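# Paint the reference drawing onto the pad with two arms

## Task

Using the water brush and the paints, reproduce the reference image named 'drawing' on the paper pad. The image covers the entire sheet, and its upper edge corresponds to the long side of the pad farthest from the robot. The scrap strip next to the pad can be used freely and is not graded. Tipping over the water cup means failure.

## Robot and tools

Robot: two arms, left_arm and right_arm. left_arm has a left hand and right_arm a right hand; the left hand mirrors the right. Both bases sit roughly on the scene's y axis: left_arm near (+0.023, +0.493, 0) m and right_arm near (-0.016, -0.523, 0) m, each turned only slightly.

Frames. The scene frame has its origin at table height, midway between the arms. +z is up, +x points out over the table, and +y is toward left_arm. Reported hand positions, orientations (quat_wxyz), velocities and absolute targets use this frame. Offsets are different: they are measured along the axes of that arm's own current Hand target. The hand point sits 0.05 m in front of the palm and 0.15 m out from the wrist face. Its +z runs along the straight fingers and +y comes out of the palm. On the right hand +x points away from the thumb; on the left hand +x points toward the thumb. Printed positions can be a few cm off.

The 28-number row. One flat list covers both arms, always all 28 numbers, each between -1 and 1. Order: left dx, dy, dz, rx, ry, rz; then left little, ring, middle, index, thumb_bend, thumb_turn, force_limit, speed; then the same fourteen for the right arm. The six pose numbers are an offset from the arm's Hand target as it stood when the action or move began. Scale: 1.0 = 0.6 m for dx..dz and 180 degrees for rx..rz. rx, ry, rz form a single rotation vector. Offsets do not chain: every row counts from that starting target, so sending the same offset again moves the arm further. Six zeros ask the arm to hold or return to its Hand target. Finger numbers are absolute positions, not offsets: -1 is open or straight, +1 is closed. thumb_turn -1 puts the thumb beside the palm and +1 in front of it. force_limit maps -1..+1 to about 0..10 N (15 N for the thumb motors). speed ranges from nearly still at -1 to full at +0.48 and above. Hands have no 'no change' value. To keep a hand as it is, repeat the last eight numbers you sent it. Before anything has been sent, use its hand_measured plus hand_force_limit and hand_speed. For a gentle grip, close with speed at -0.94 or below. A brush handle down to about 0.025 m thick can be held with the thumb turned in front.

Tools.
- execute_actions(actions, cameras): actions is a list of actions. Each action is up to 15 rows, one per 1/30 s step, and the last row repeats to fill 15 steps. Images come back only if actions is empty or cameras asks for them.
- move(target, speed, blend, stop_force, zero, blocking, cameras): moves each hand in a straight line toward the pose given by one 28-number row, or by a list of up to 15 rows. In a list, every row is an offset from the same starting Hand targets. speed is in m/s (0.002 to 3.6, default 0.25), and turns are limited to twice that in rad/s. blend, in m, rounds the corners of a list. stop_force, in N (3 to 120), ends an arm's path when its wrist sensor feels that much push; it is unreliable while the hand turns. zero chooses whether the baseline is reset first. blocking=false returns early and cannot be combined with stop_force. A move lasts at most 10 s. It ends with a 'move:' line such as done, off_target, moving, held or fault, plus any limits (paced means the pose was clipped; held means steps were withheld).
- wait(seconds 0 to 10): the arms hold their last command.
- stop: brakes a running move.
- zoom_image(camera, region [x0,y0,x1,y1], at most 504x504): enlarges part of the latest image. Cameras are cam_high, cam_above, cam_sheet, cam_left_wrist and cam_right_wrist.
- show_instructions: shows the reference images again.
- zero_wrist_force(arm): rezeroes that arm's wrist sensor.
- finished_scene(scene=1): ends the scene for good.

Results. Each result gives end_effector_position, quaternion and velocities in the scene frame, plus Hand target, which is the last commanded pose after clipping and is where the next offsets start. The hand often stops a bit short of it; send the remaining distance as an offset. Other lines: Joint positions and torques; Wrist force and torque along the hand's own axes, plus a peak line; hand_measured, hand_stopped_by (moving, target, force, stalled, fault) and hand_load_n, all in motor order. A lost brush shows up only as hand_load_n dropping to near 0. Also reported: motor temperatures and any MOTOR HOT or fault lines.

Limits and cautions. Orientation commands are clipped to within 32 degrees of the current orientation at each step. The controller refuses commands that bring the arms too close together. Contact between the arms can end the scene. Near-straight arms and fast moves overshoot and lag. Do not route paths close to an arm's own base; go around it. The arms are stiff, so pressing even slightly past a firm surface such as the table can trip a fault. A force around 150 N, or joint torque at its limit (24.3 N m for the wrists), stops the arm for 10 s. Motors at 85 °C brake the arm for 30 to 60 s. With the palm down, the wrist can hang about 0.11 m below the hand point and hit the table first. Press the brush lightly and slowly, for example with a small stop_force. Keep clear of the water cup and never tip it. Do not drop the brush or let anything leave the table. Avoid hard hits, slams and needless squeezing of the fingers.

Each tool is called after ">>>" by a JSON object that holds its "name" and its "arguments", one argument or row to a line.

Reference images:

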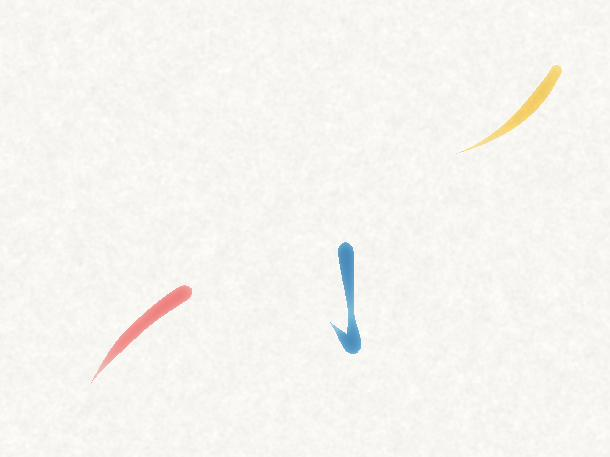

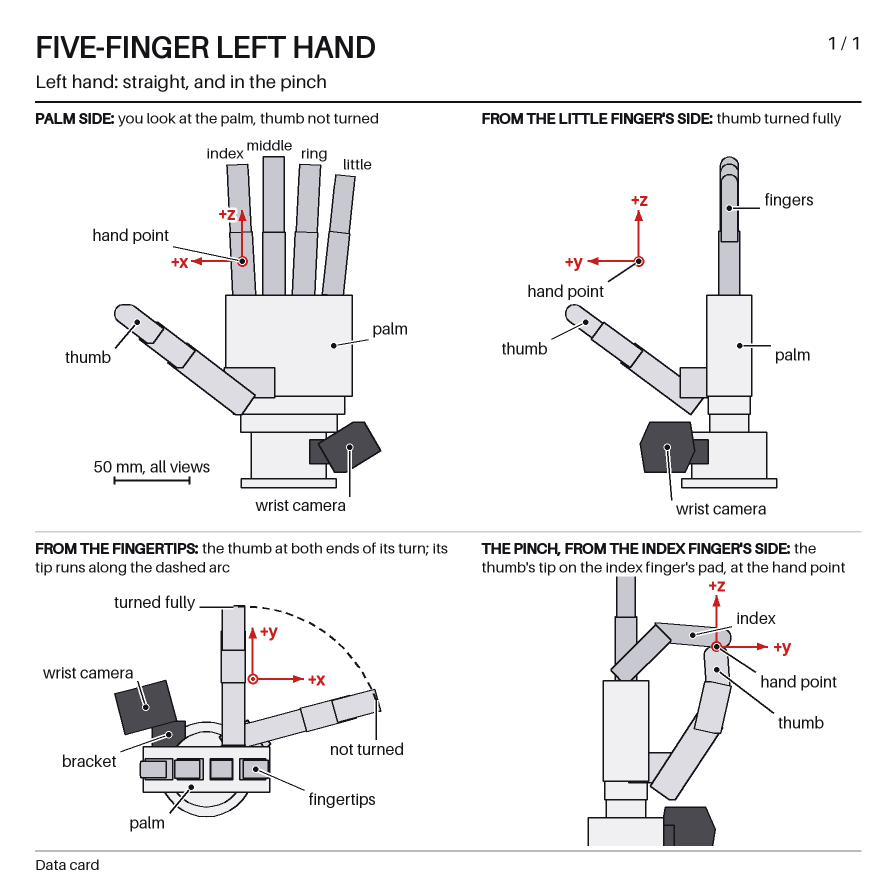

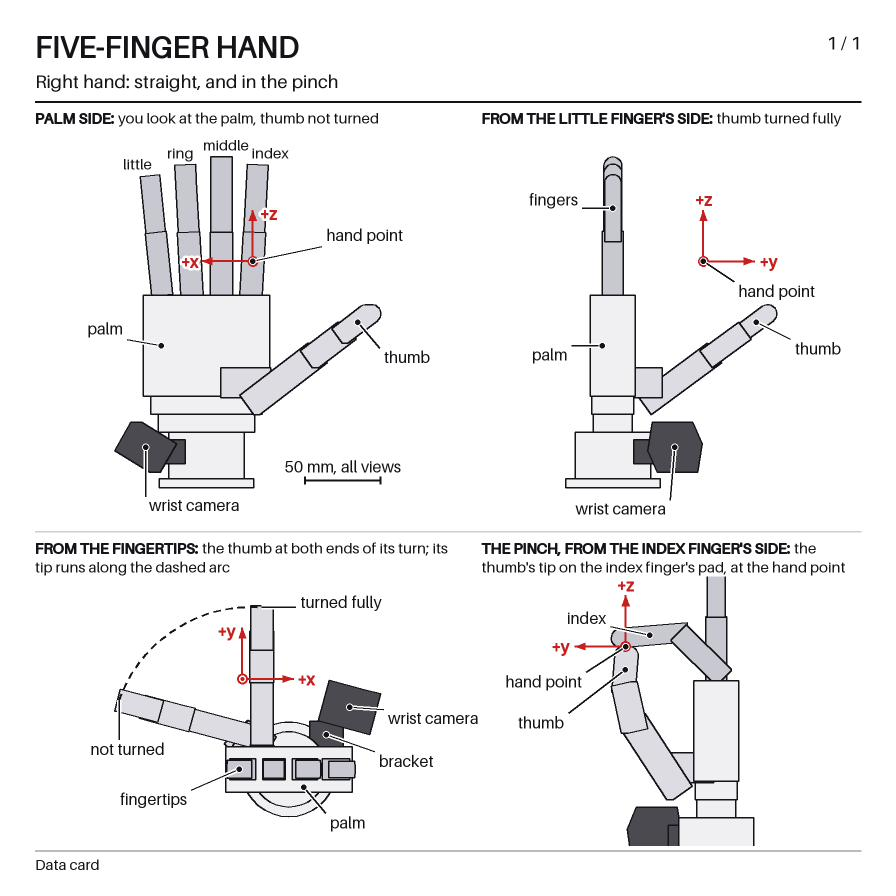

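## Session

>>> {"name": "execute_actions", "arguments": {
  "actions": []
}}

Scene clock: 0.00 s.
left_arm: end_effector_position=(+0.5492, +0.7726, +0.3108) hand_measured=(-1.000, -1.000, -1.000, -1.000, -1.000, -1.000) hand_load_n=(+0.0, +0.0, +0.0, +0.0, +0.0, +0.0) hand_stopped_by=(target, target, target, target, target, target) hand_force_limit=0.00 hand_speed=-0.80 end_effector_quat_wxyz=(-0.168, +0.900, -0.397, +0.069) | right_arm: end_effector_position=(+0.5696, -0.3310, +0.1374) hand_measured=(-1.000, -1.000, -1.000, -1.000, -1.000, -1.000) hand_load_n=(-0.5, +0.0, +0.0, +0.0, +0.0, +0.0) hand_stopped_by=(target, target, target, target, target, target) hand_force_limit=0.00 hand_speed=-0.80 end_effector_quat_wxyz=(+0.232, +0.232, +0.944, +0.031)
Joint positions: left_arm=[3.919 -2.213 -0.673 1.681 -1.571 3.166] | right_arm=[0.047 -1.16 1.609 0.656 1.652 -1.034]
Joint velocities: within noise
Joint torques (N m): no reading
Motor temperatures (°C): left_arm=[32 32 34 37 44 34] | right_arm=[37 33 39 40 41 36]
Wrist force (N): no reading
Wrist torque (N m): no reading
Wrist force, peak (N): no reading
Hand target: left_arm +0.5492, +0.7726, +0.3108; -0.168, +0.900, -0.397, +0.069 | right_arm +0.5696, -0.3310, +0.1374; +0.232, +0.232, +0.944, +0.031

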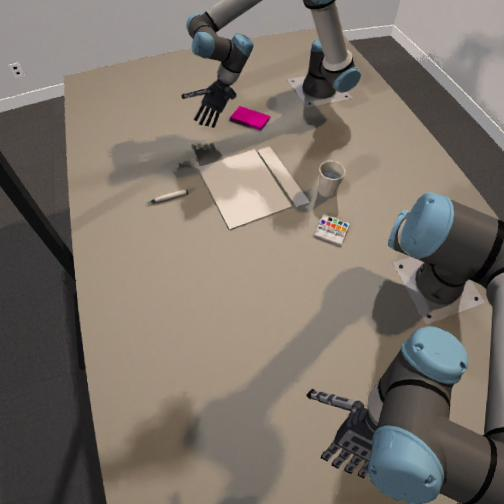

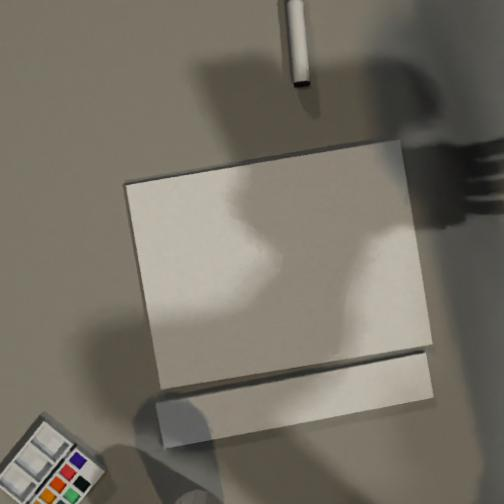

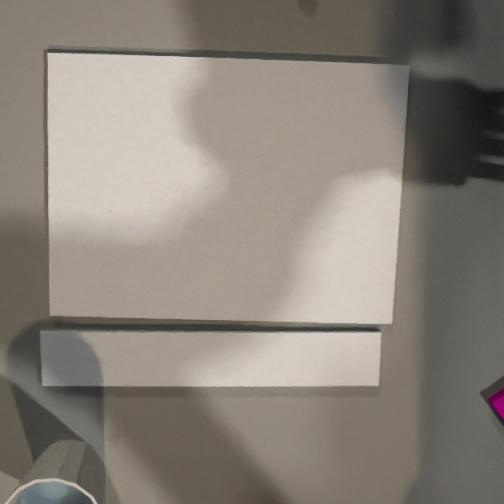

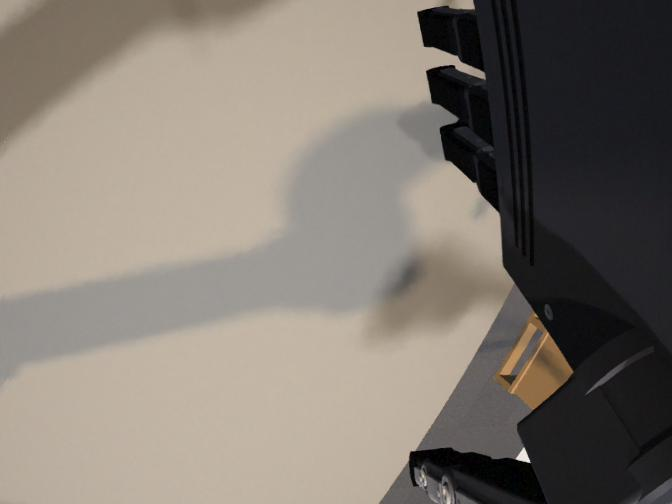

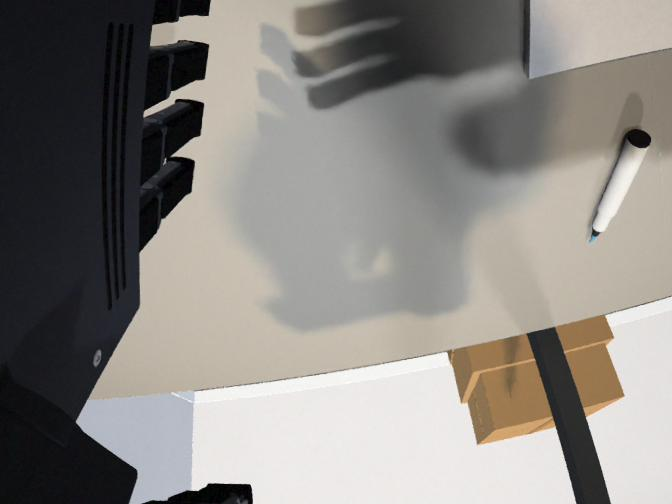

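>>> {"name": "zoom_image", "arguments": {
  "camera": "cam_above",
  "region": [0, 380, 130, 504]
}}

>>> {"name": "zoom_image", "arguments": {
  "camera": "cam_high",
  "region": [130, 80, 380, 260]
}}

>>> {"name": "zoom_image", "arguments": {
  "camera": "cam_right_wrist",
  "region": [520, 80, 672, 280]
}}

>>> {"name": "zoom_image", "arguments": {
  "camera": "cam_above",
  "region": [250, 0, 350, 120]
}}

Scaled by 3.877 from the camera's 504x504 image, which has a finer 720x720 frame.

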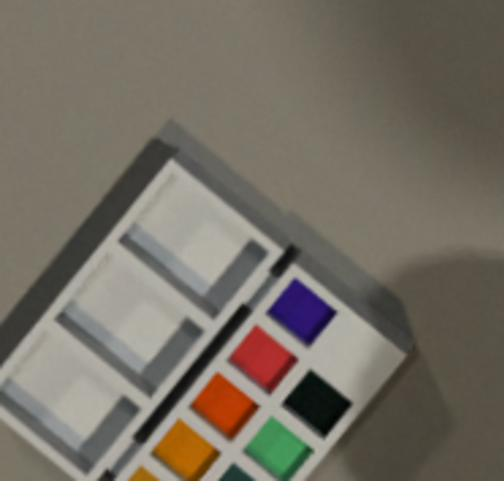

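Scaled by 2.016 from the camera's 504x504 image, which has a finer 720x720 frame.

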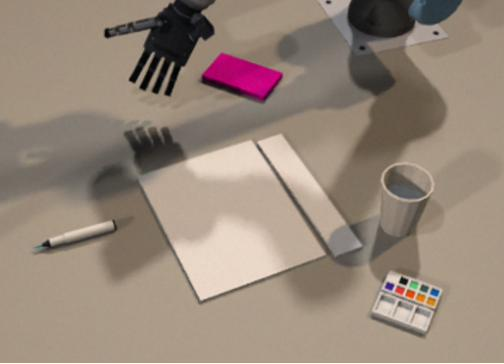

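Scaled by 2.520 from the camera's 672x504 image, which has a finer 960x720 frame.

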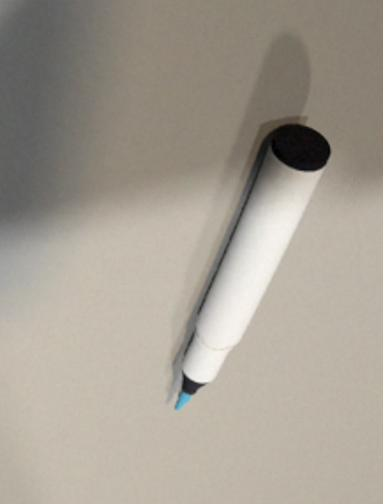

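Scaled by 4.200 from the camera's 504x504 image, which has a finer 720x720 frame.

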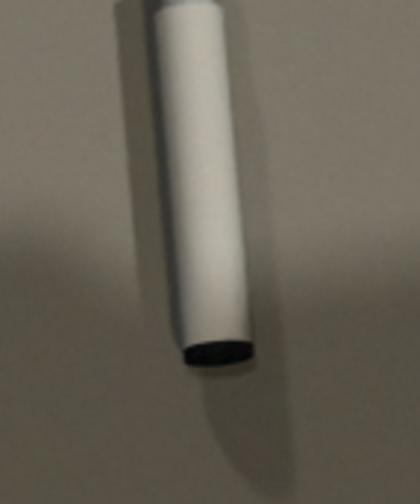

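>>> {"name": "move", "arguments": {
  "target": [0,0,0,0,0,0,-1,-1,-1,-1,-1,-1,0,-0.8,-0.236,0.2657,-0.1058,0.282,0.341,0.797,-1,-1,-1,-1,-1,-1,0,-0.8],
  "cameras": ["all"]
}}

Scene clock: 119.40 s.
left_arm: end_effector_position=(+0.5492, +0.7726, +0.3108) hand_measured=(-1.000, -1.000, -1.000, -1.000, -1.000, -1.000) hand_load_n=(+0.0, +0.0, +0.0, +0.0, +0.0, +0.0) hand_stopped_by=(target, target, target, target, target, target) hand_force_limit=0.00 hand_speed=-0.80 end_effector_quat_wxyz=(-0.168, +0.900, -0.397, +0.069) | right_arm: end_effector_position=(+0.7183, -0.2503, +0.2798) hand_measured=(-1.000, -1.000, -1.000, -1.000, -1.000, -1.000) hand_load_n=(+0.0, -0.5, +0.0, +0.0, +0.0, +0.0) hand_stopped_by=(target, target, target, target, target, target) hand_force_limit=0.00 hand_speed=-0.80 end_effector_quat_wxyz=(-0.474, +0.857, -0.026, +0.200)
Joint positions: left_arm=[3.919 -2.213 -0.673 1.681 -1.571 3.166] | right_arm=[-0.08 -0.461 0.035 1.392 0.608 1.902]
Joint torques (N m): left_arm=[0.12 46.1 18.01 -1.85 0.38 -0.04] | right_arm=[-9.72 -47.3 -28.38 -0.23 -2.41 1.83]
Wrist force (N): left_arm=[0.2 0.0 -0.1] | right_arm=[1.5 -0.2 1.8]
Wrist torque (N m): left_arm=[0.00 -0.04 0.01] | right_arm=[0.22 -0.25 -0.25]
Wrist force, peak (N): left_arm=[0.6 -0.1 -0.2] | right_arm=[1.7 -0.5 2.0]
Hand target: left_arm +0.5492, +0.7726, +0.3108; -0.168, +0.900, -0.397, +0.069 | right_arm +0.7196, -0.2502, +0.2804; -0.416, +0.909, +0.025, +0.002
Off the commanded pose: left_arm 0.000 m, 0 deg | right_arm 0.001 m, 25 deg.
elbow stopped short (right arm): the move would have taken joint 3 (elbow) straighter than the controller allows.
move: off_target (right_arm)

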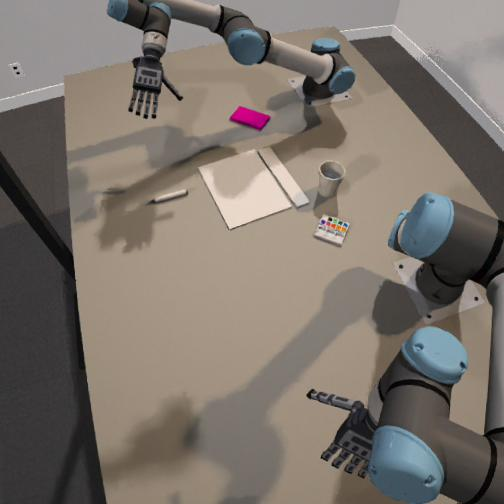

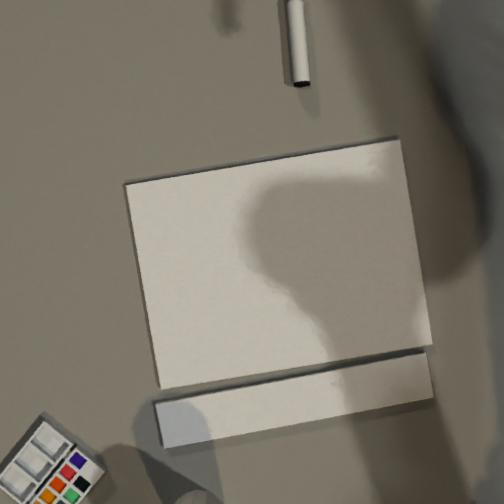

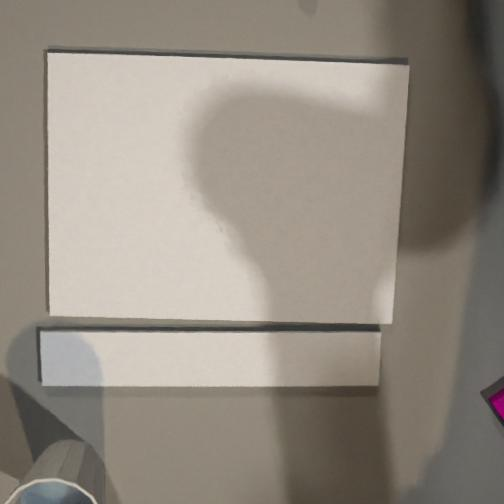

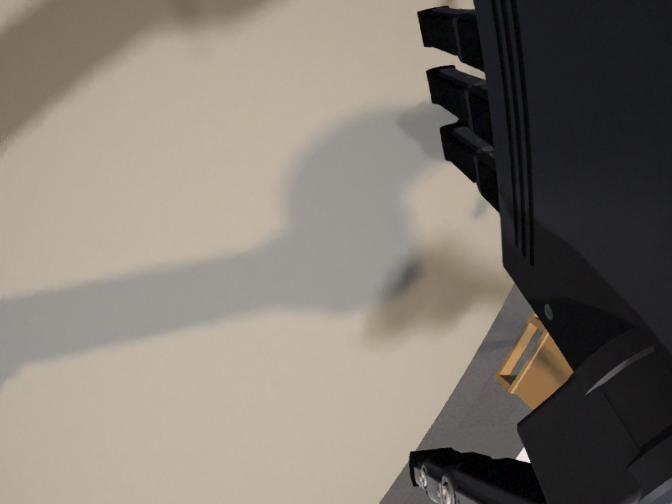

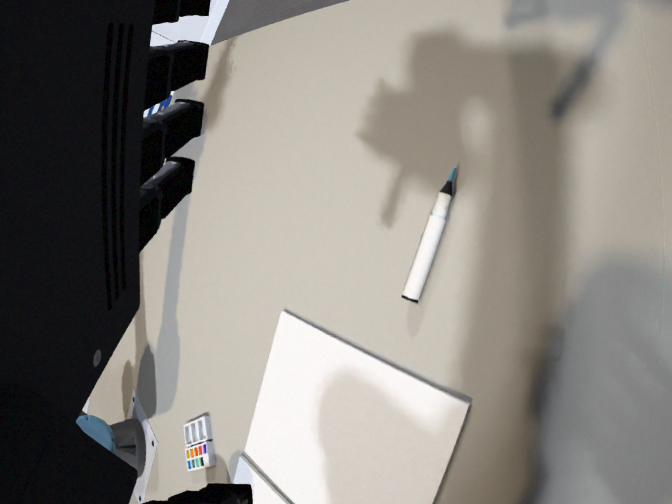

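>>> {"name": "move", "arguments": {
  "target": [0,0,0,0,0,0,-1,-1,-1,-1,-1,-1,0,-0.8,-0.175,0.1767,0.2567,0,0.383,0.3215,0.8,0.8,0.8,-1,-1,-1,0,-0.2],
  "cameras": ["all"]
}}

Scene clock: 152.67 s.
left_arm: end_effector_position=(+0.5492, +0.7726, +0.3108) hand_measured=(-1.000, -1.000, -1.000, -1.000, -1.000, -1.000) hand_load_n=(+0.0, +0.0, +0.0, +0.0, +0.0, +0.0) hand_stopped_by=(target, target, target, target, target, target) hand_force_limit=0.00 hand_speed=-0.80 end_effector_quat_wxyz=(-0.168, +0.900, -0.397, +0.069) | right_arm: end_effector_position=(+0.6170, -0.2075, +0.0970) hand_measured=(+0.800, +0.800, +0.800, -1.000, -1.000, -1.000) hand_load_n=(+0.0, +0.0, +0.0, +0.0, +0.0, +0.0) hand_stopped_by=(target, target, target, target, target, target) hand_force_limit=0.00 hand_speed=-0.20 end_effector_quat_wxyz=(-0.309, +0.653, -0.621, +0.304)
Joint positions: left_arm=[3.919 -2.213 -0.673 1.681 -1.571 3.166] | right_arm=[0.263 -0.987 1.351 0.327 1.771 3.286]
Joint torques (N m): left_arm=[0.48 46.58 19.5 -1.91 0.48 0] | right_arm=[9.89 -33.09 -30.01 2.33 1.41 1.93]
Wrist force (N): left_arm=[0.2 0.2 0.1] | right_arm=[1.0 -0.4 0.9]
Wrist torque (N m): left_arm=[0.02 -0.02 0.00] | right_arm=[0.21 -0.18 -0.24]
Wrist force, peak (N): left_arm=[0.5 -0.4 0.3] | right_arm=[1.7 -0.2 1.7]
Hand target: left_arm +0.5492, +0.7726, +0.3108; -0.168, +0.900, -0.397, +0.069 | right_arm +0.6169, -0.2075, +0.0970; -0.309, +0.653, -0.621, +0.304
Off the commanded pose: left_arm 0.000 m, 0 deg | right_arm 0.000 m, 0 deg.
move: done

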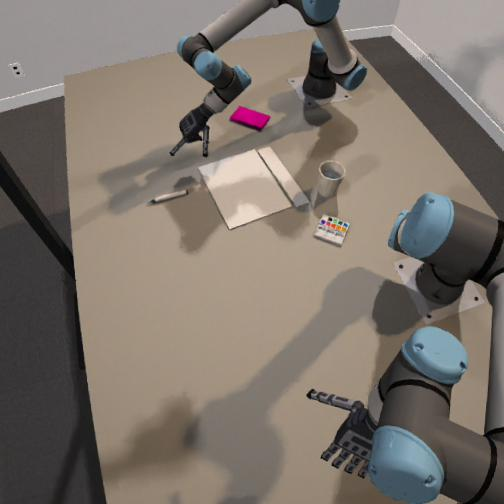

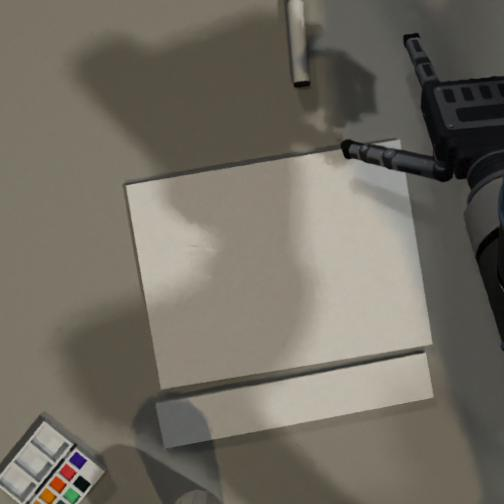

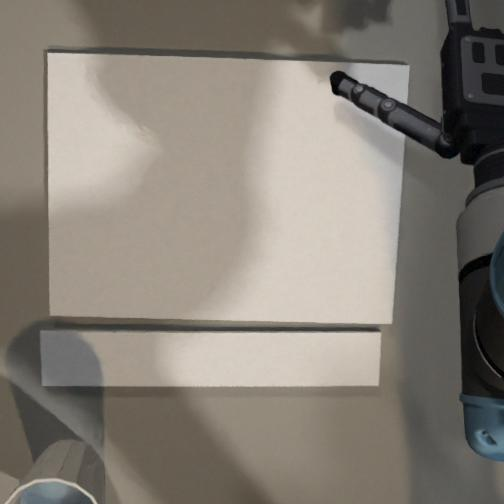

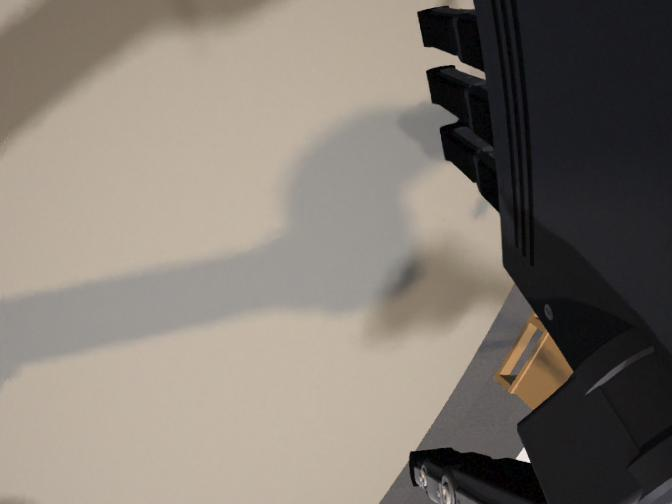

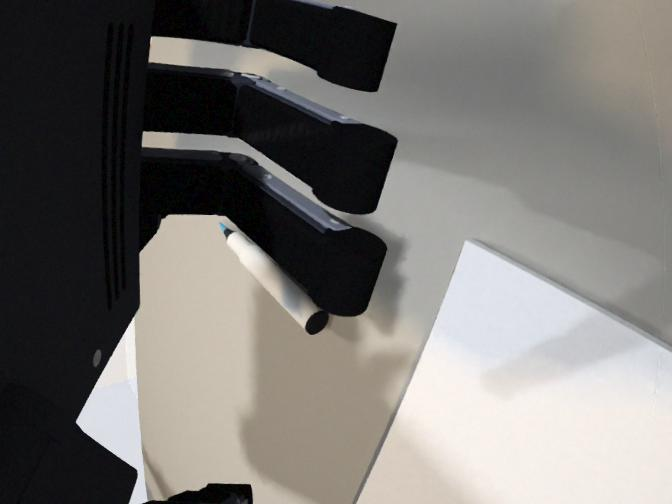

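>>> {"name": "move", "arguments": {
  "target": [0,0,0,0,0,0,-1,-1,-1,-1,-1,-1,0,-0.8,-0.1125,0.091,0.0395,0,0,0,0.8,0.8,0.8,-1,-1,-1,0,-0.2],
  "cameras": ["all"]
}}

Scene clock: 163.43 s.
left_arm: end_effector_position=(+0.5492, +0.7726, +0.3108) hand_measured=(-1.000, -1.000, -1.000, -1.000, -1.000, -1.000) hand_load_n=(+0.0, +0.0, +0.0, +0.0, +0.0, +0.0) hand_stopped_by=(target, target, target, target, target, target) hand_force_limit=0.00 hand_speed=-0.80 end_effector_quat_wxyz=(-0.168, +0.900, -0.397, +0.069) | right_arm: end_effector_position=(+0.5985, -0.1417, +0.0387) hand_measured=(+0.800, +0.800, +0.800, -1.000, -1.000, -1.000) hand_load_n=(+0.0, +0.0, +0.0, +0.0, +0.0, +0.0) hand_stopped_by=(target, target, target, target, target, target) hand_force_limit=0.00 hand_speed=-0.20 end_effector_quat_wxyz=(-0.309, +0.653, -0.621, +0.304)
Joint positions: left_arm=[3.919 -2.213 -0.673 1.681 -1.571 3.166] | right_arm=[0.388 -0.878 1.331 0.258 1.866 3.369]
Joint torques (N m): left_arm=[0.3 46.88 18.54 -1.8 0.48 -0.05] | right_arm=[9.98 -37.09 -30.38 -1.04 1.7 1.97]
Wrist force (N): left_arm=[0.1 -0.1 0.1] | right_arm=[0.8 -0.3 1.1]
Wrist torque (N m): left_arm=[-0.03 -0.01 0.01] | right_arm=[0.21 -0.14 -0.25]
Wrist force, peak (N): left_arm=[0.4 -0.5 0.1] | right_arm=[1.7 -1.4 0.4]
Hand target: left_arm +0.5492, +0.7726, +0.3108; -0.168, +0.900, -0.397, +0.069 | right_arm +0.5985, -0.1416, +0.0386; -0.309, +0.653, -0.621, +0.304
Off the commanded pose: left_arm 0.000 m, 0 deg | right_arm 0.000 m, 0 deg.
move: done

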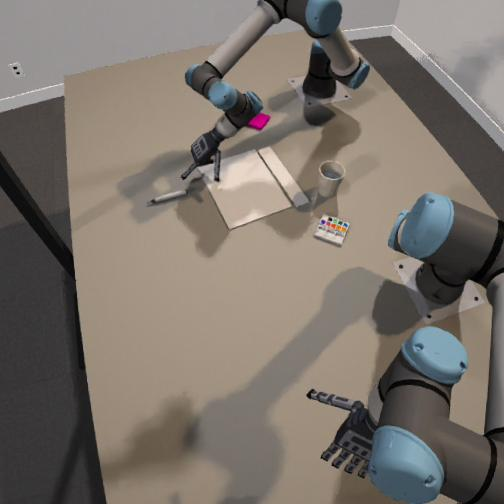

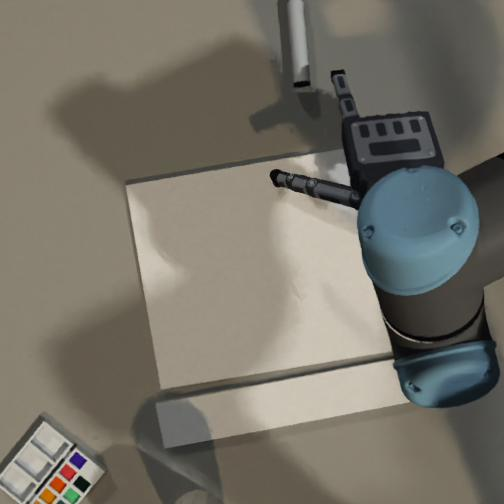

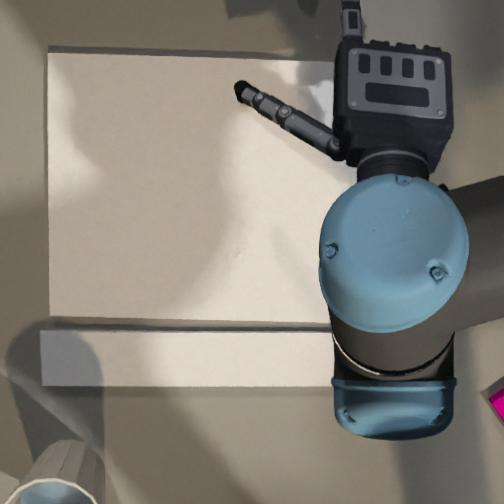

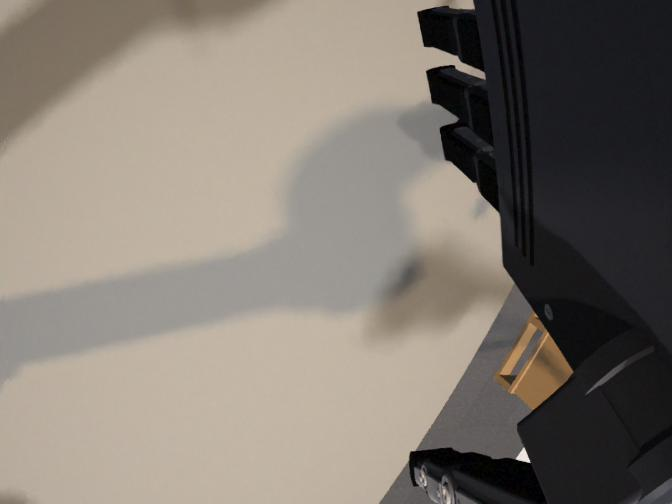

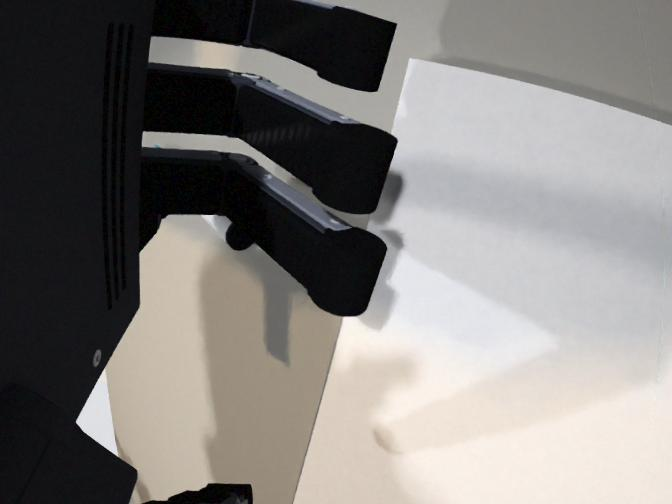

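>>> {"name": "move", "arguments": {
  "target": [0,0,0,0,0,0,-1,-1,-1,-1,-1,-1,0,-0.8,0.107,-0.2467,0.0138,0.006,-0.38,-0.303,0,0,0,0,-1,-1,0,-0.2]
}}

Scene clock: 217.33 s.
left_arm: end_effector_position=(+0.5492, +0.7726, +0.3108) hand_measured=(-1.000, -1.000, -1.000, -1.000, -1.000, -1.000) hand_load_n=(+0.0, +0.0, +0.0, +0.0, +0.0, +0.0) hand_stopped_by=(target, target, target, target, target, target) hand_force_limit=0.00 hand_speed=-0.80 end_effector_quat_wxyz=(-0.168, +0.900, -0.397, +0.069) | right_arm: end_effector_position=(+0.6986, -0.2000, +0.1496) hand_measured=(+0.000, +0.000, +0.000, +0.000, -1.000, -1.000) hand_load_n=(+0.0, +0.0, +0.0, +0.0, +0.0, +0.0) hand_stopped_by=(target, target, target, target, target, target) hand_force_limit=0.00 hand_speed=-0.20 end_effector_quat_wxyz=(-0.460, +0.882, -0.024, +0.102)
Joint positions: left_arm=[3.919 -2.213 -0.673 1.681 -1.571 3.166] | right_arm=[0.001 -0.286 0.035 1.439 0.642 1.846]
Joint torques (N m): left_arm=[0.59 47.55 19.72 -1.92 0.63 -0.19] | right_arm=[-8.13 -51.6 -30.88 3.64 -2.11 -1.97]
Wrist force (N): left_arm=[0.1 0.0 0.0] | right_arm=[1.0 -0.2 1.3]
Wrist torque (N m): left_arm=[0.00 0.00 0.00] | right_arm=[0.23 -0.17 -0.14]
Wrist force, peak (N): left_arm=[0.5 0.0 0.2] | right_arm=[1.1 -0.1 1.5]
Hand target: left_arm +0.5492, +0.7726, +0.3108; -0.168, +0.900, -0.397, +0.069 | right_arm +0.7000, -0.1998, +0.1499; -0.433, +0.901, +0.002, +0.005
Off the commanded pose: left_arm 0.000 m, 0 deg | right_arm 0.001 m, 12 deg.
elbow stopped short (right arm): the move would have taken joint 3 (elbow) straighter than the controller allows.
move: off_target (right_arm)

>>> {"name": "move", "arguments": {
  "target": [0,0,0,0,0,0,-1,-1,-1,-1,-1,-1,0,-0.8,-0.0167,0.117,0.0936,0.031,0.065,0.052,0,0,0,0,-1,-1,0,-0.2],
  "cameras": ["cam_above","cam_right_wrist","cam_high"]
}}

Scene clock: 238.57 s.
left_arm: end_effector_position=(+0.5492, +0.7726, +0.3108) hand_measured=(-1.000, -1.000, -1.000, -1.000, -1.000, -1.000) hand_load_n=(+0.0, +0.0, +0.0, +0.0, +0.0, +0.0) hand_stopped_by=(target, target, target, target, target, target) hand_force_limit=0.00 hand_speed=-0.80 end_effector_quat_wxyz=(-0.168, +0.900, -0.397, +0.069) | right_arm: end_effector_position=(+0.6910, -0.1998, +0.0599) hand_measured=(+0.000, +0.000, +0.000, +0.000, -1.000, -1.000) hand_load_n=(+0.0, +0.0, +0.0, +0.0, +0.0, +0.0) hand_stopped_by=(target, target, target, target, target, target) hand_force_limit=0.00 hand_speed=-0.20 end_effector_quat_wxyz=(-0.473, +0.871, -0.115, +0.061)
Joint positions: left_arm=[3.919 -2.213 -0.673 1.681 -1.571 3.166] | right_arm=[-0.01 -0.377 0.464 1.087 0.632 2.052]
Joint torques (N m): left_arm=[0.2 48.09 19.06 -1.85 0.56 -0.07] | right_arm=[-9.23 -76.94 -8.56 0.53 0.24 1.79]
Wrist force (N): left_arm=[0.2 0.0 0.0] | right_arm=[0.8 -0.4 1.0]
Wrist torque (N m): left_arm=[0.00 -0.03 0.02] | right_arm=[0.23 -0.15 -0.24]
Wrist force, peak (N): left_arm=[0.6 -0.2 -0.1] | right_arm=[0.9 0.9 1.7]
Hand target: left_arm +0.5492, +0.7726, +0.3108; -0.168, +0.900, -0.397, +0.069 | right_arm +0.6910, -0.1998, +0.0599; -0.473, +0.871, -0.115, +0.061
Off the commanded pose: left_arm 0.000 m, 0 deg | right_arm 0.000 m, 0 deg.
move: done
Images, in order (width x height): cam_high 504x504, cam_above 504x504, cam_right_wrist 672x504.

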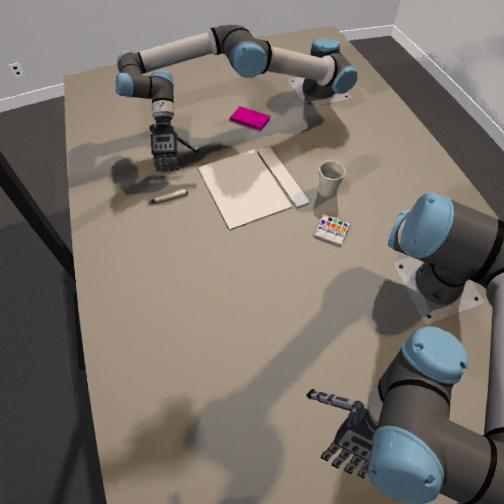

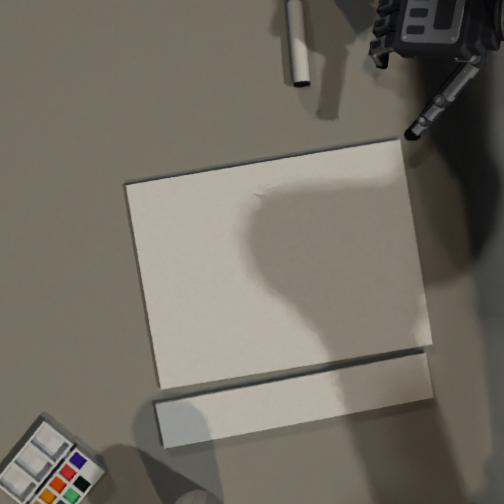

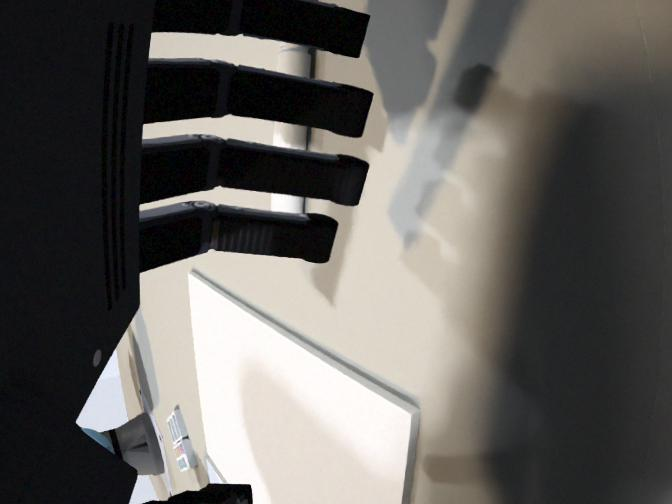

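>>> {"name": "move", "arguments": {
  "target": [0,0,0,0,0,0,-1,-1,-1,-1,-1,-1,0,-0.8,0,0.0978,0.0635,0,0,0,0,0,0,0,-1,-1,0,-0.2],
  "speed": 0.02,
  "stop_force": 3,
  "cameras": ["cam_right_wrist"]
}}

Scene clock: 249.87 s.
left_arm: end_effector_position=(+0.5492, +0.7726, +0.3108) hand_measured=(-1.000, -1.000, -1.000, -1.000, -1.000, -1.000) hand_load_n=(+0.0, +0.0, +0.0, +0.0, +0.0, -0.5) hand_stopped_by=(target, target, target, target, target, target) hand_force_limit=0.00 hand_speed=-0.80 end_effector_quat_wxyz=(-0.168, +0.900, -0.397, +0.069) | right_arm: end_effector_position=(+0.6909, -0.1998, +0.0234) hand_measured=(+0.000, +0.000, +0.000, +0.000, -1.000, -1.000) hand_load_n=(+0.0, +0.0, +0.0, +0.0, -0.5, -0.5) hand_stopped_by=(target, target, target, target, target, target) hand_force_limit=0.00 hand_speed=-0.20 end_effector_quat_wxyz=(-0.473, +0.871, -0.115, +0.061)
Joint positions: left_arm=[3.919 -2.213 -0.673 1.681 -1.571 3.166] | right_arm=[-0.01 -0.355 0.513 1.016 0.632 2.053]
Joint torques (N m): left_arm=[-0.07 48.45 19.21 -1.83 0.72 0] | right_arm=[-5.35 -75.36 -28.85 3.32 0.44 0.24]
Wrist force (N): left_arm=[0.2 0.1 -0.2] | right_arm=[0.7 -2.6 -0.2]
Wrist torque (N m): left_arm=[0.03 -0.03 0.00] | right_arm=[0.24 -0.13 -0.30]
Wrist force, peak (N): left_arm=[0.2 -0.5 0.3] | right_arm=[1.0 -15.0 -5.5]
Hand target: left_arm +0.5492, +0.7726, +0.3108; -0.168, +0.900, -0.397, +0.069 | right_arm +0.6909, -0.1998, +0.0234; -0.473, +0.871, -0.115, +0.061 (not the last commanded pose)
Off the commanded pose: left_arm 0.000 m, 0 deg | right_arm 0.033 m, 0 deg.
move: contact (right_arm)
Images, in order (width x height): cam_right_wrist 672x504.

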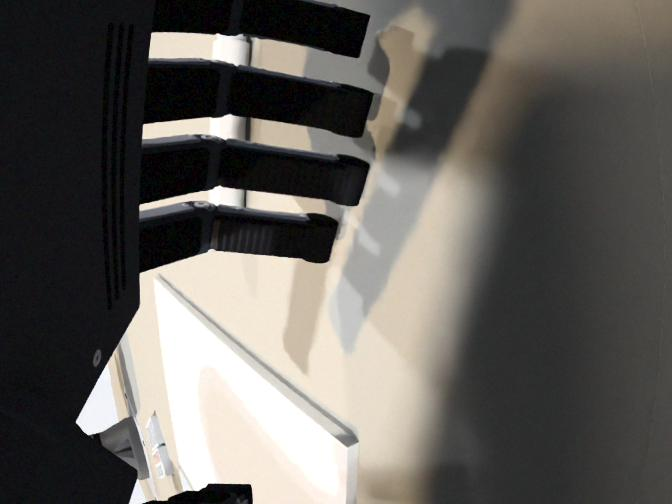

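>>> {"name": "move", "arguments": {
  "target": [0,0,0,0,0,0,-1,-1,-1,-1,-1,-1,0,-0.8,-0.0383,-0.1685,0.0865,0,-0.0838,-0.0544,0,0,0,0,-0.5,1,0,-0.2],
  "cameras": ["all"]
}}

Scene clock: 267.33 s.
left_arm: end_effector_position=(+0.5492, +0.7726, +0.3108) hand_measured=(-1.000, -1.000, -1.000, -1.000, -1.000, -1.000) hand_load_n=(+0.0, +0.0, +0.0, +0.0, +0.0, +0.0) hand_stopped_by=(target, target, target, target, target, target) hand_force_limit=0.00 hand_speed=-0.80 end_effector_quat_wxyz=(-0.168, +0.900, -0.397, +0.069) | right_arm: end_effector_position=(+0.6931, -0.0990, +0.0798) hand_measured=(+0.000, +0.000, +0.000, +0.000, -0.500, +1.000) hand_load_n=(+0.0, +0.0, +0.0, +0.0, +0.0, +0.0) hand_stopped_by=(target, target, target, target, target, target) hand_force_limit=0.00 hand_speed=-0.20 end_effector_quat_wxyz=(-0.508, +0.856, -0.014, +0.089)
Joint positions: left_arm=[3.919 -2.213 -0.673 1.681 -1.571 3.166] | right_arm=[0.114 -0.193 0.035 1.178 0.58 2.047]
Joint torques (N m): left_arm=[-1.04 49.11 19.39 -1.93 0.66 -0.1] | right_arm=[6.96 -72.33 -30.36 0.15 -2.75 1.67]
Wrist force (N): left_arm=[0.2 -0.2 0.0] | right_arm=[1.3 -0.2 1.6]
Wrist torque (N m): left_arm=[-0.03 -0.02 0.02] | right_arm=[0.25 -0.24 -0.22]
Wrist force, peak (N): left_arm=[0.5 0.1 0.1] | right_arm=[1.0 -2.9 -0.2]
Hand target: left_arm +0.5492, +0.7726, +0.3108; -0.168, +0.900, -0.397, +0.069 | right_arm +0.6943, -0.0987, +0.0800; -0.477, +0.878, +0.023, -0.013
Off the commanded pose: left_arm 0.000 m, 0 deg | right_arm 0.001 m, 13 deg.
elbow stopped short (right arm): the move would have taken joint 3 (elbow) straighter than the controller allows.
move: off_target (right_arm)

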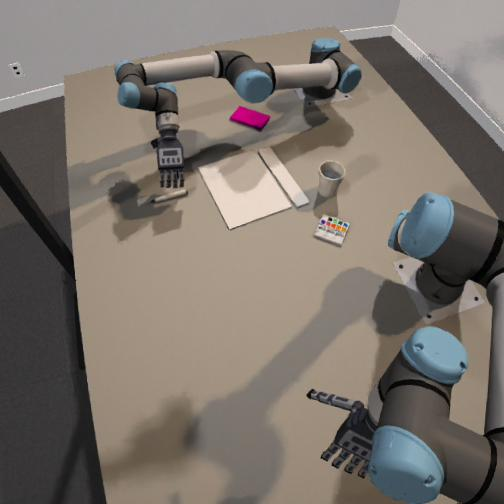

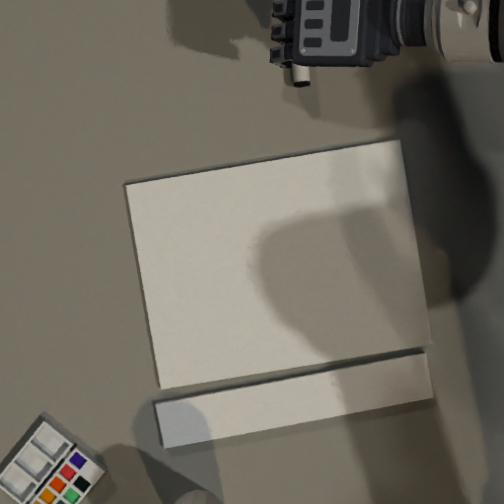

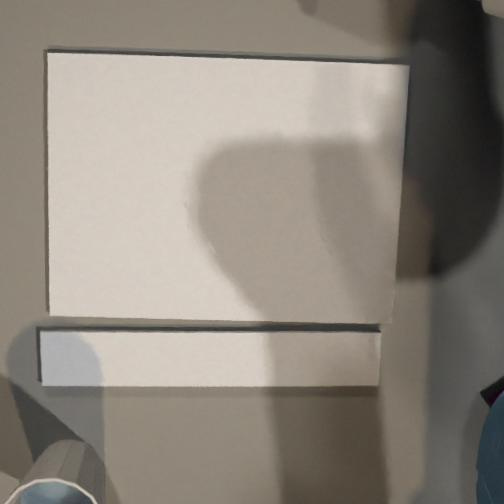

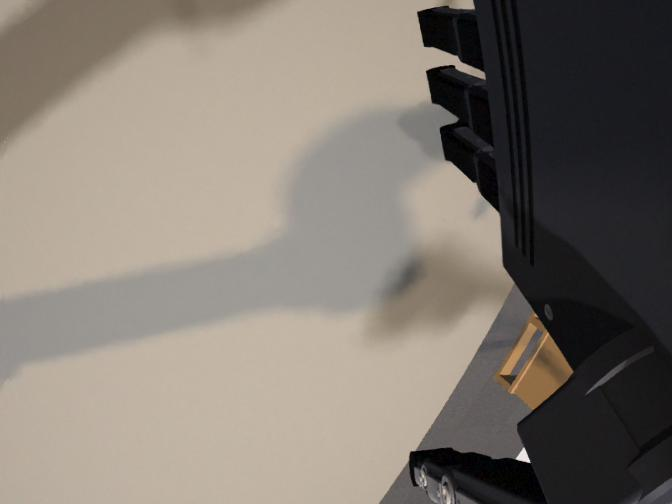

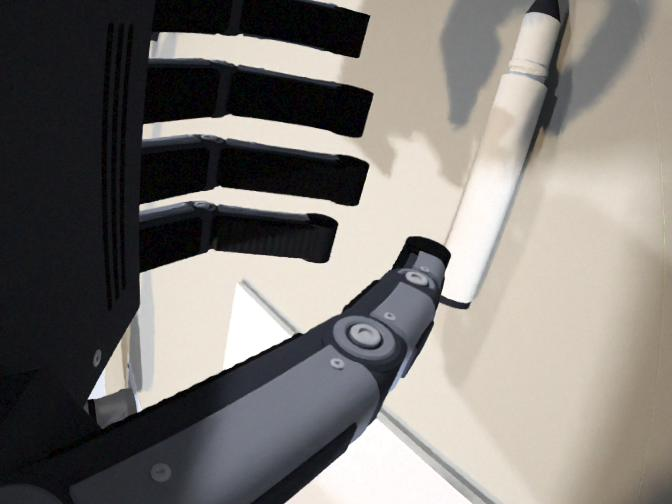

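>>> {"name": "move", "arguments": {
  "target": [0,0,0,0,0,0,-1,-1,-1,-1,-1,-1,0,-0.8,0.0093,0.0573,0.0338,0,0,0,0,0,0,0,-0.5,1,0,-0.2],
  "cameras": ["cam_above","cam_right_wrist"],
  "speed": 0.1
}}

Scene clock: 277.93 s.
left_arm: end_effector_position=(+0.5492, +0.7726, +0.3108) hand_measured=(-1.000, -1.000, -1.000, -1.000, -1.000, -1.000) hand_load_n=(+0.0, +0.0, +0.0, +0.0, +0.0, +0.0) hand_stopped_by=(target, target, target, target, target, target) hand_force_limit=0.00 hand_speed=-0.80 end_effector_quat_wxyz=(-0.168, +0.900, -0.397, +0.069) | right_arm: end_effector_position=(+0.6987, -0.1005, +0.0401) hand_measured=(+0.000, +0.000, +0.000, +0.000, -0.500, +1.000) hand_load_n=(+0.0, +0.0, +0.0, +0.0, +0.0, +0.0) hand_stopped_by=(target, target, target, target, target, target) hand_force_limit=0.00 hand_speed=-0.20 end_effector_quat_wxyz=(-0.505, +0.858, -0.013, +0.089)
Joint positions: left_arm=[3.919 -2.213 -0.673 1.681 -1.571 3.166] | right_arm=[0.113 -0.145 0.035 1.138 0.585 2.037]
Joint torques (N m): left_arm=[0.63 49.91 20.03 -1.85 0.61 -0.19] | right_arm=[5.06 -53.69 -25.75 0 0.34 0.64]
Wrist force (N): left_arm=[0.1 0.2 0.1] | right_arm=[0.9 -0.2 1.6]
Wrist torque (N m): left_arm=[0.02 -0.01 0.00] | right_arm=[0.25 -0.18 -0.13]
Wrist force, peak (N): left_arm=[0.4 0.5 0.4] | right_arm=[1.4 -0.1 1.8]
Hand target: left_arm +0.5492, +0.7726, +0.3108; -0.168, +0.900, -0.397, +0.069 | right_arm +0.6999, -0.1001, +0.0401; -0.477, +0.878, +0.023, -0.013
Off the commanded pose: left_arm 0.000 m, 0 deg | right_arm 0.001 m, 13 deg.
elbow stopped short (right arm): the move would have taken joint 3 (elbow) straighter than the controller allows.
move: off_target (right_arm)
Images, in order (width x height): cam_above 504x504, cam_right_wrist 672x504.

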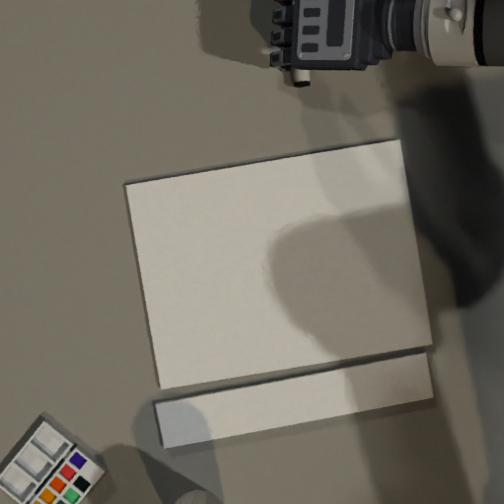

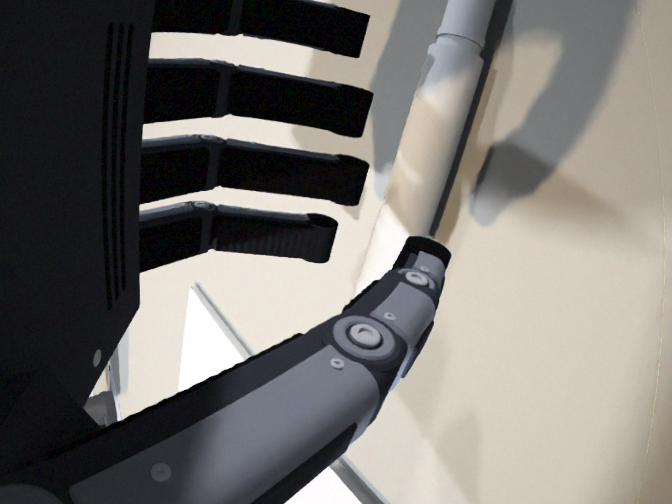

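>>> {"name": "move", "arguments": {
  "target": [0,0,0,0,0,0,-1,-1,-1,-1,-1,-1,0,-0.8,0,0.0168,0.0108,0,0,0,-0.6,-0.6,0,0,-0.5,1,0,-0.2],
  "cameras": ["cam_above","cam_right_wrist"],
  "speed": 0.03,
  "stop_force": 5
}}

Scene clock: 290.53 s.
left_arm: end_effector_position=(+0.5492, +0.7726, +0.3108) hand_measured=(-1.000, -1.000, -1.000, -1.000, -1.000, -1.000) hand_load_n=(+0.0, +0.0, +0.0, +0.0, +0.0, +0.0) hand_stopped_by=(target, target, target, target, target, target) hand_force_limit=0.00 hand_speed=-0.80 end_effector_quat_wxyz=(-0.168, +0.900, -0.397, +0.069) | right_arm: end_effector_position=(+0.6987, -0.1004, +0.0280) hand_measured=(-0.600, -0.600, +0.000, +0.000, -0.500, +1.000) hand_load_n=(+0.0, +0.0, -0.5, +0.0, +0.0, +0.0) hand_stopped_by=(target, target, target, target, target, target) hand_force_limit=0.00 hand_speed=-0.20 end_effector_quat_wxyz=(-0.504, +0.859, -0.013, +0.087)
Joint positions: left_arm=[3.919 -2.213 -0.673 1.681 -1.571 3.166] | right_arm=[0.113 -0.13 0.035 1.131 0.587 2.031]
Joint torques (N m): left_arm=[0.24 50.74 20.11 -1.87 0.82 -0.07] | right_arm=[9.26 -53.94 -8.17 0.17 0.16 -1.97]
Wrist force (N): left_arm=[-0.1 -0.1 -0.2] | right_arm=[1.0 -0.1 1.7]
Wrist torque (N m): left_arm=[-0.01 0.01 0.00] | right_arm=[0.26 -0.20 -0.12]
Wrist force, peak (N): left_arm=[0.5 0.3 -0.2] | right_arm=[1.2 -0.3 1.7]
Hand target: left_arm +0.5492, +0.7726, +0.3108; -0.168, +0.900, -0.397, +0.069 | right_arm +0.6998, -0.1001, +0.0281; -0.477, +0.878, +0.023, -0.013
Off the commanded pose: left_arm 0.000 m, 0 deg | right_arm 0.001 m, 13 deg.
elbow stopped short (right arm): the move would have taken joint 3 (elbow) straighter than the controller allows.
move: off_target (right_arm)
Images, in order (width x height): cam_above 504x504, cam_right_wrist 672x504.

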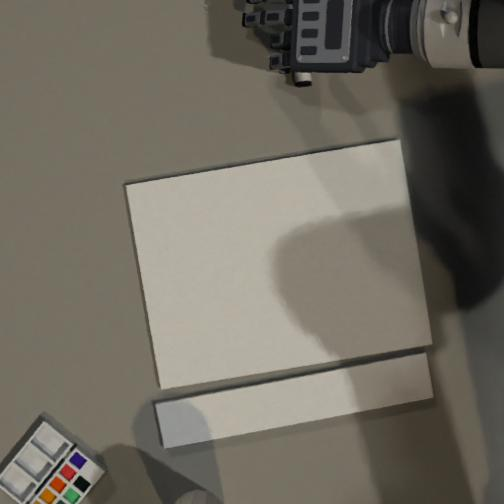

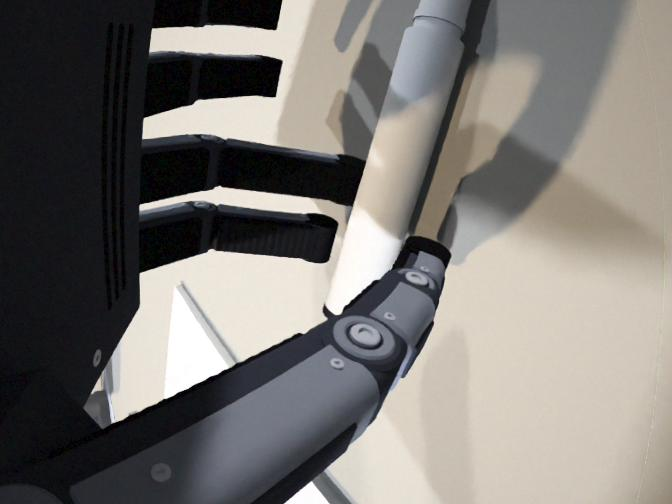

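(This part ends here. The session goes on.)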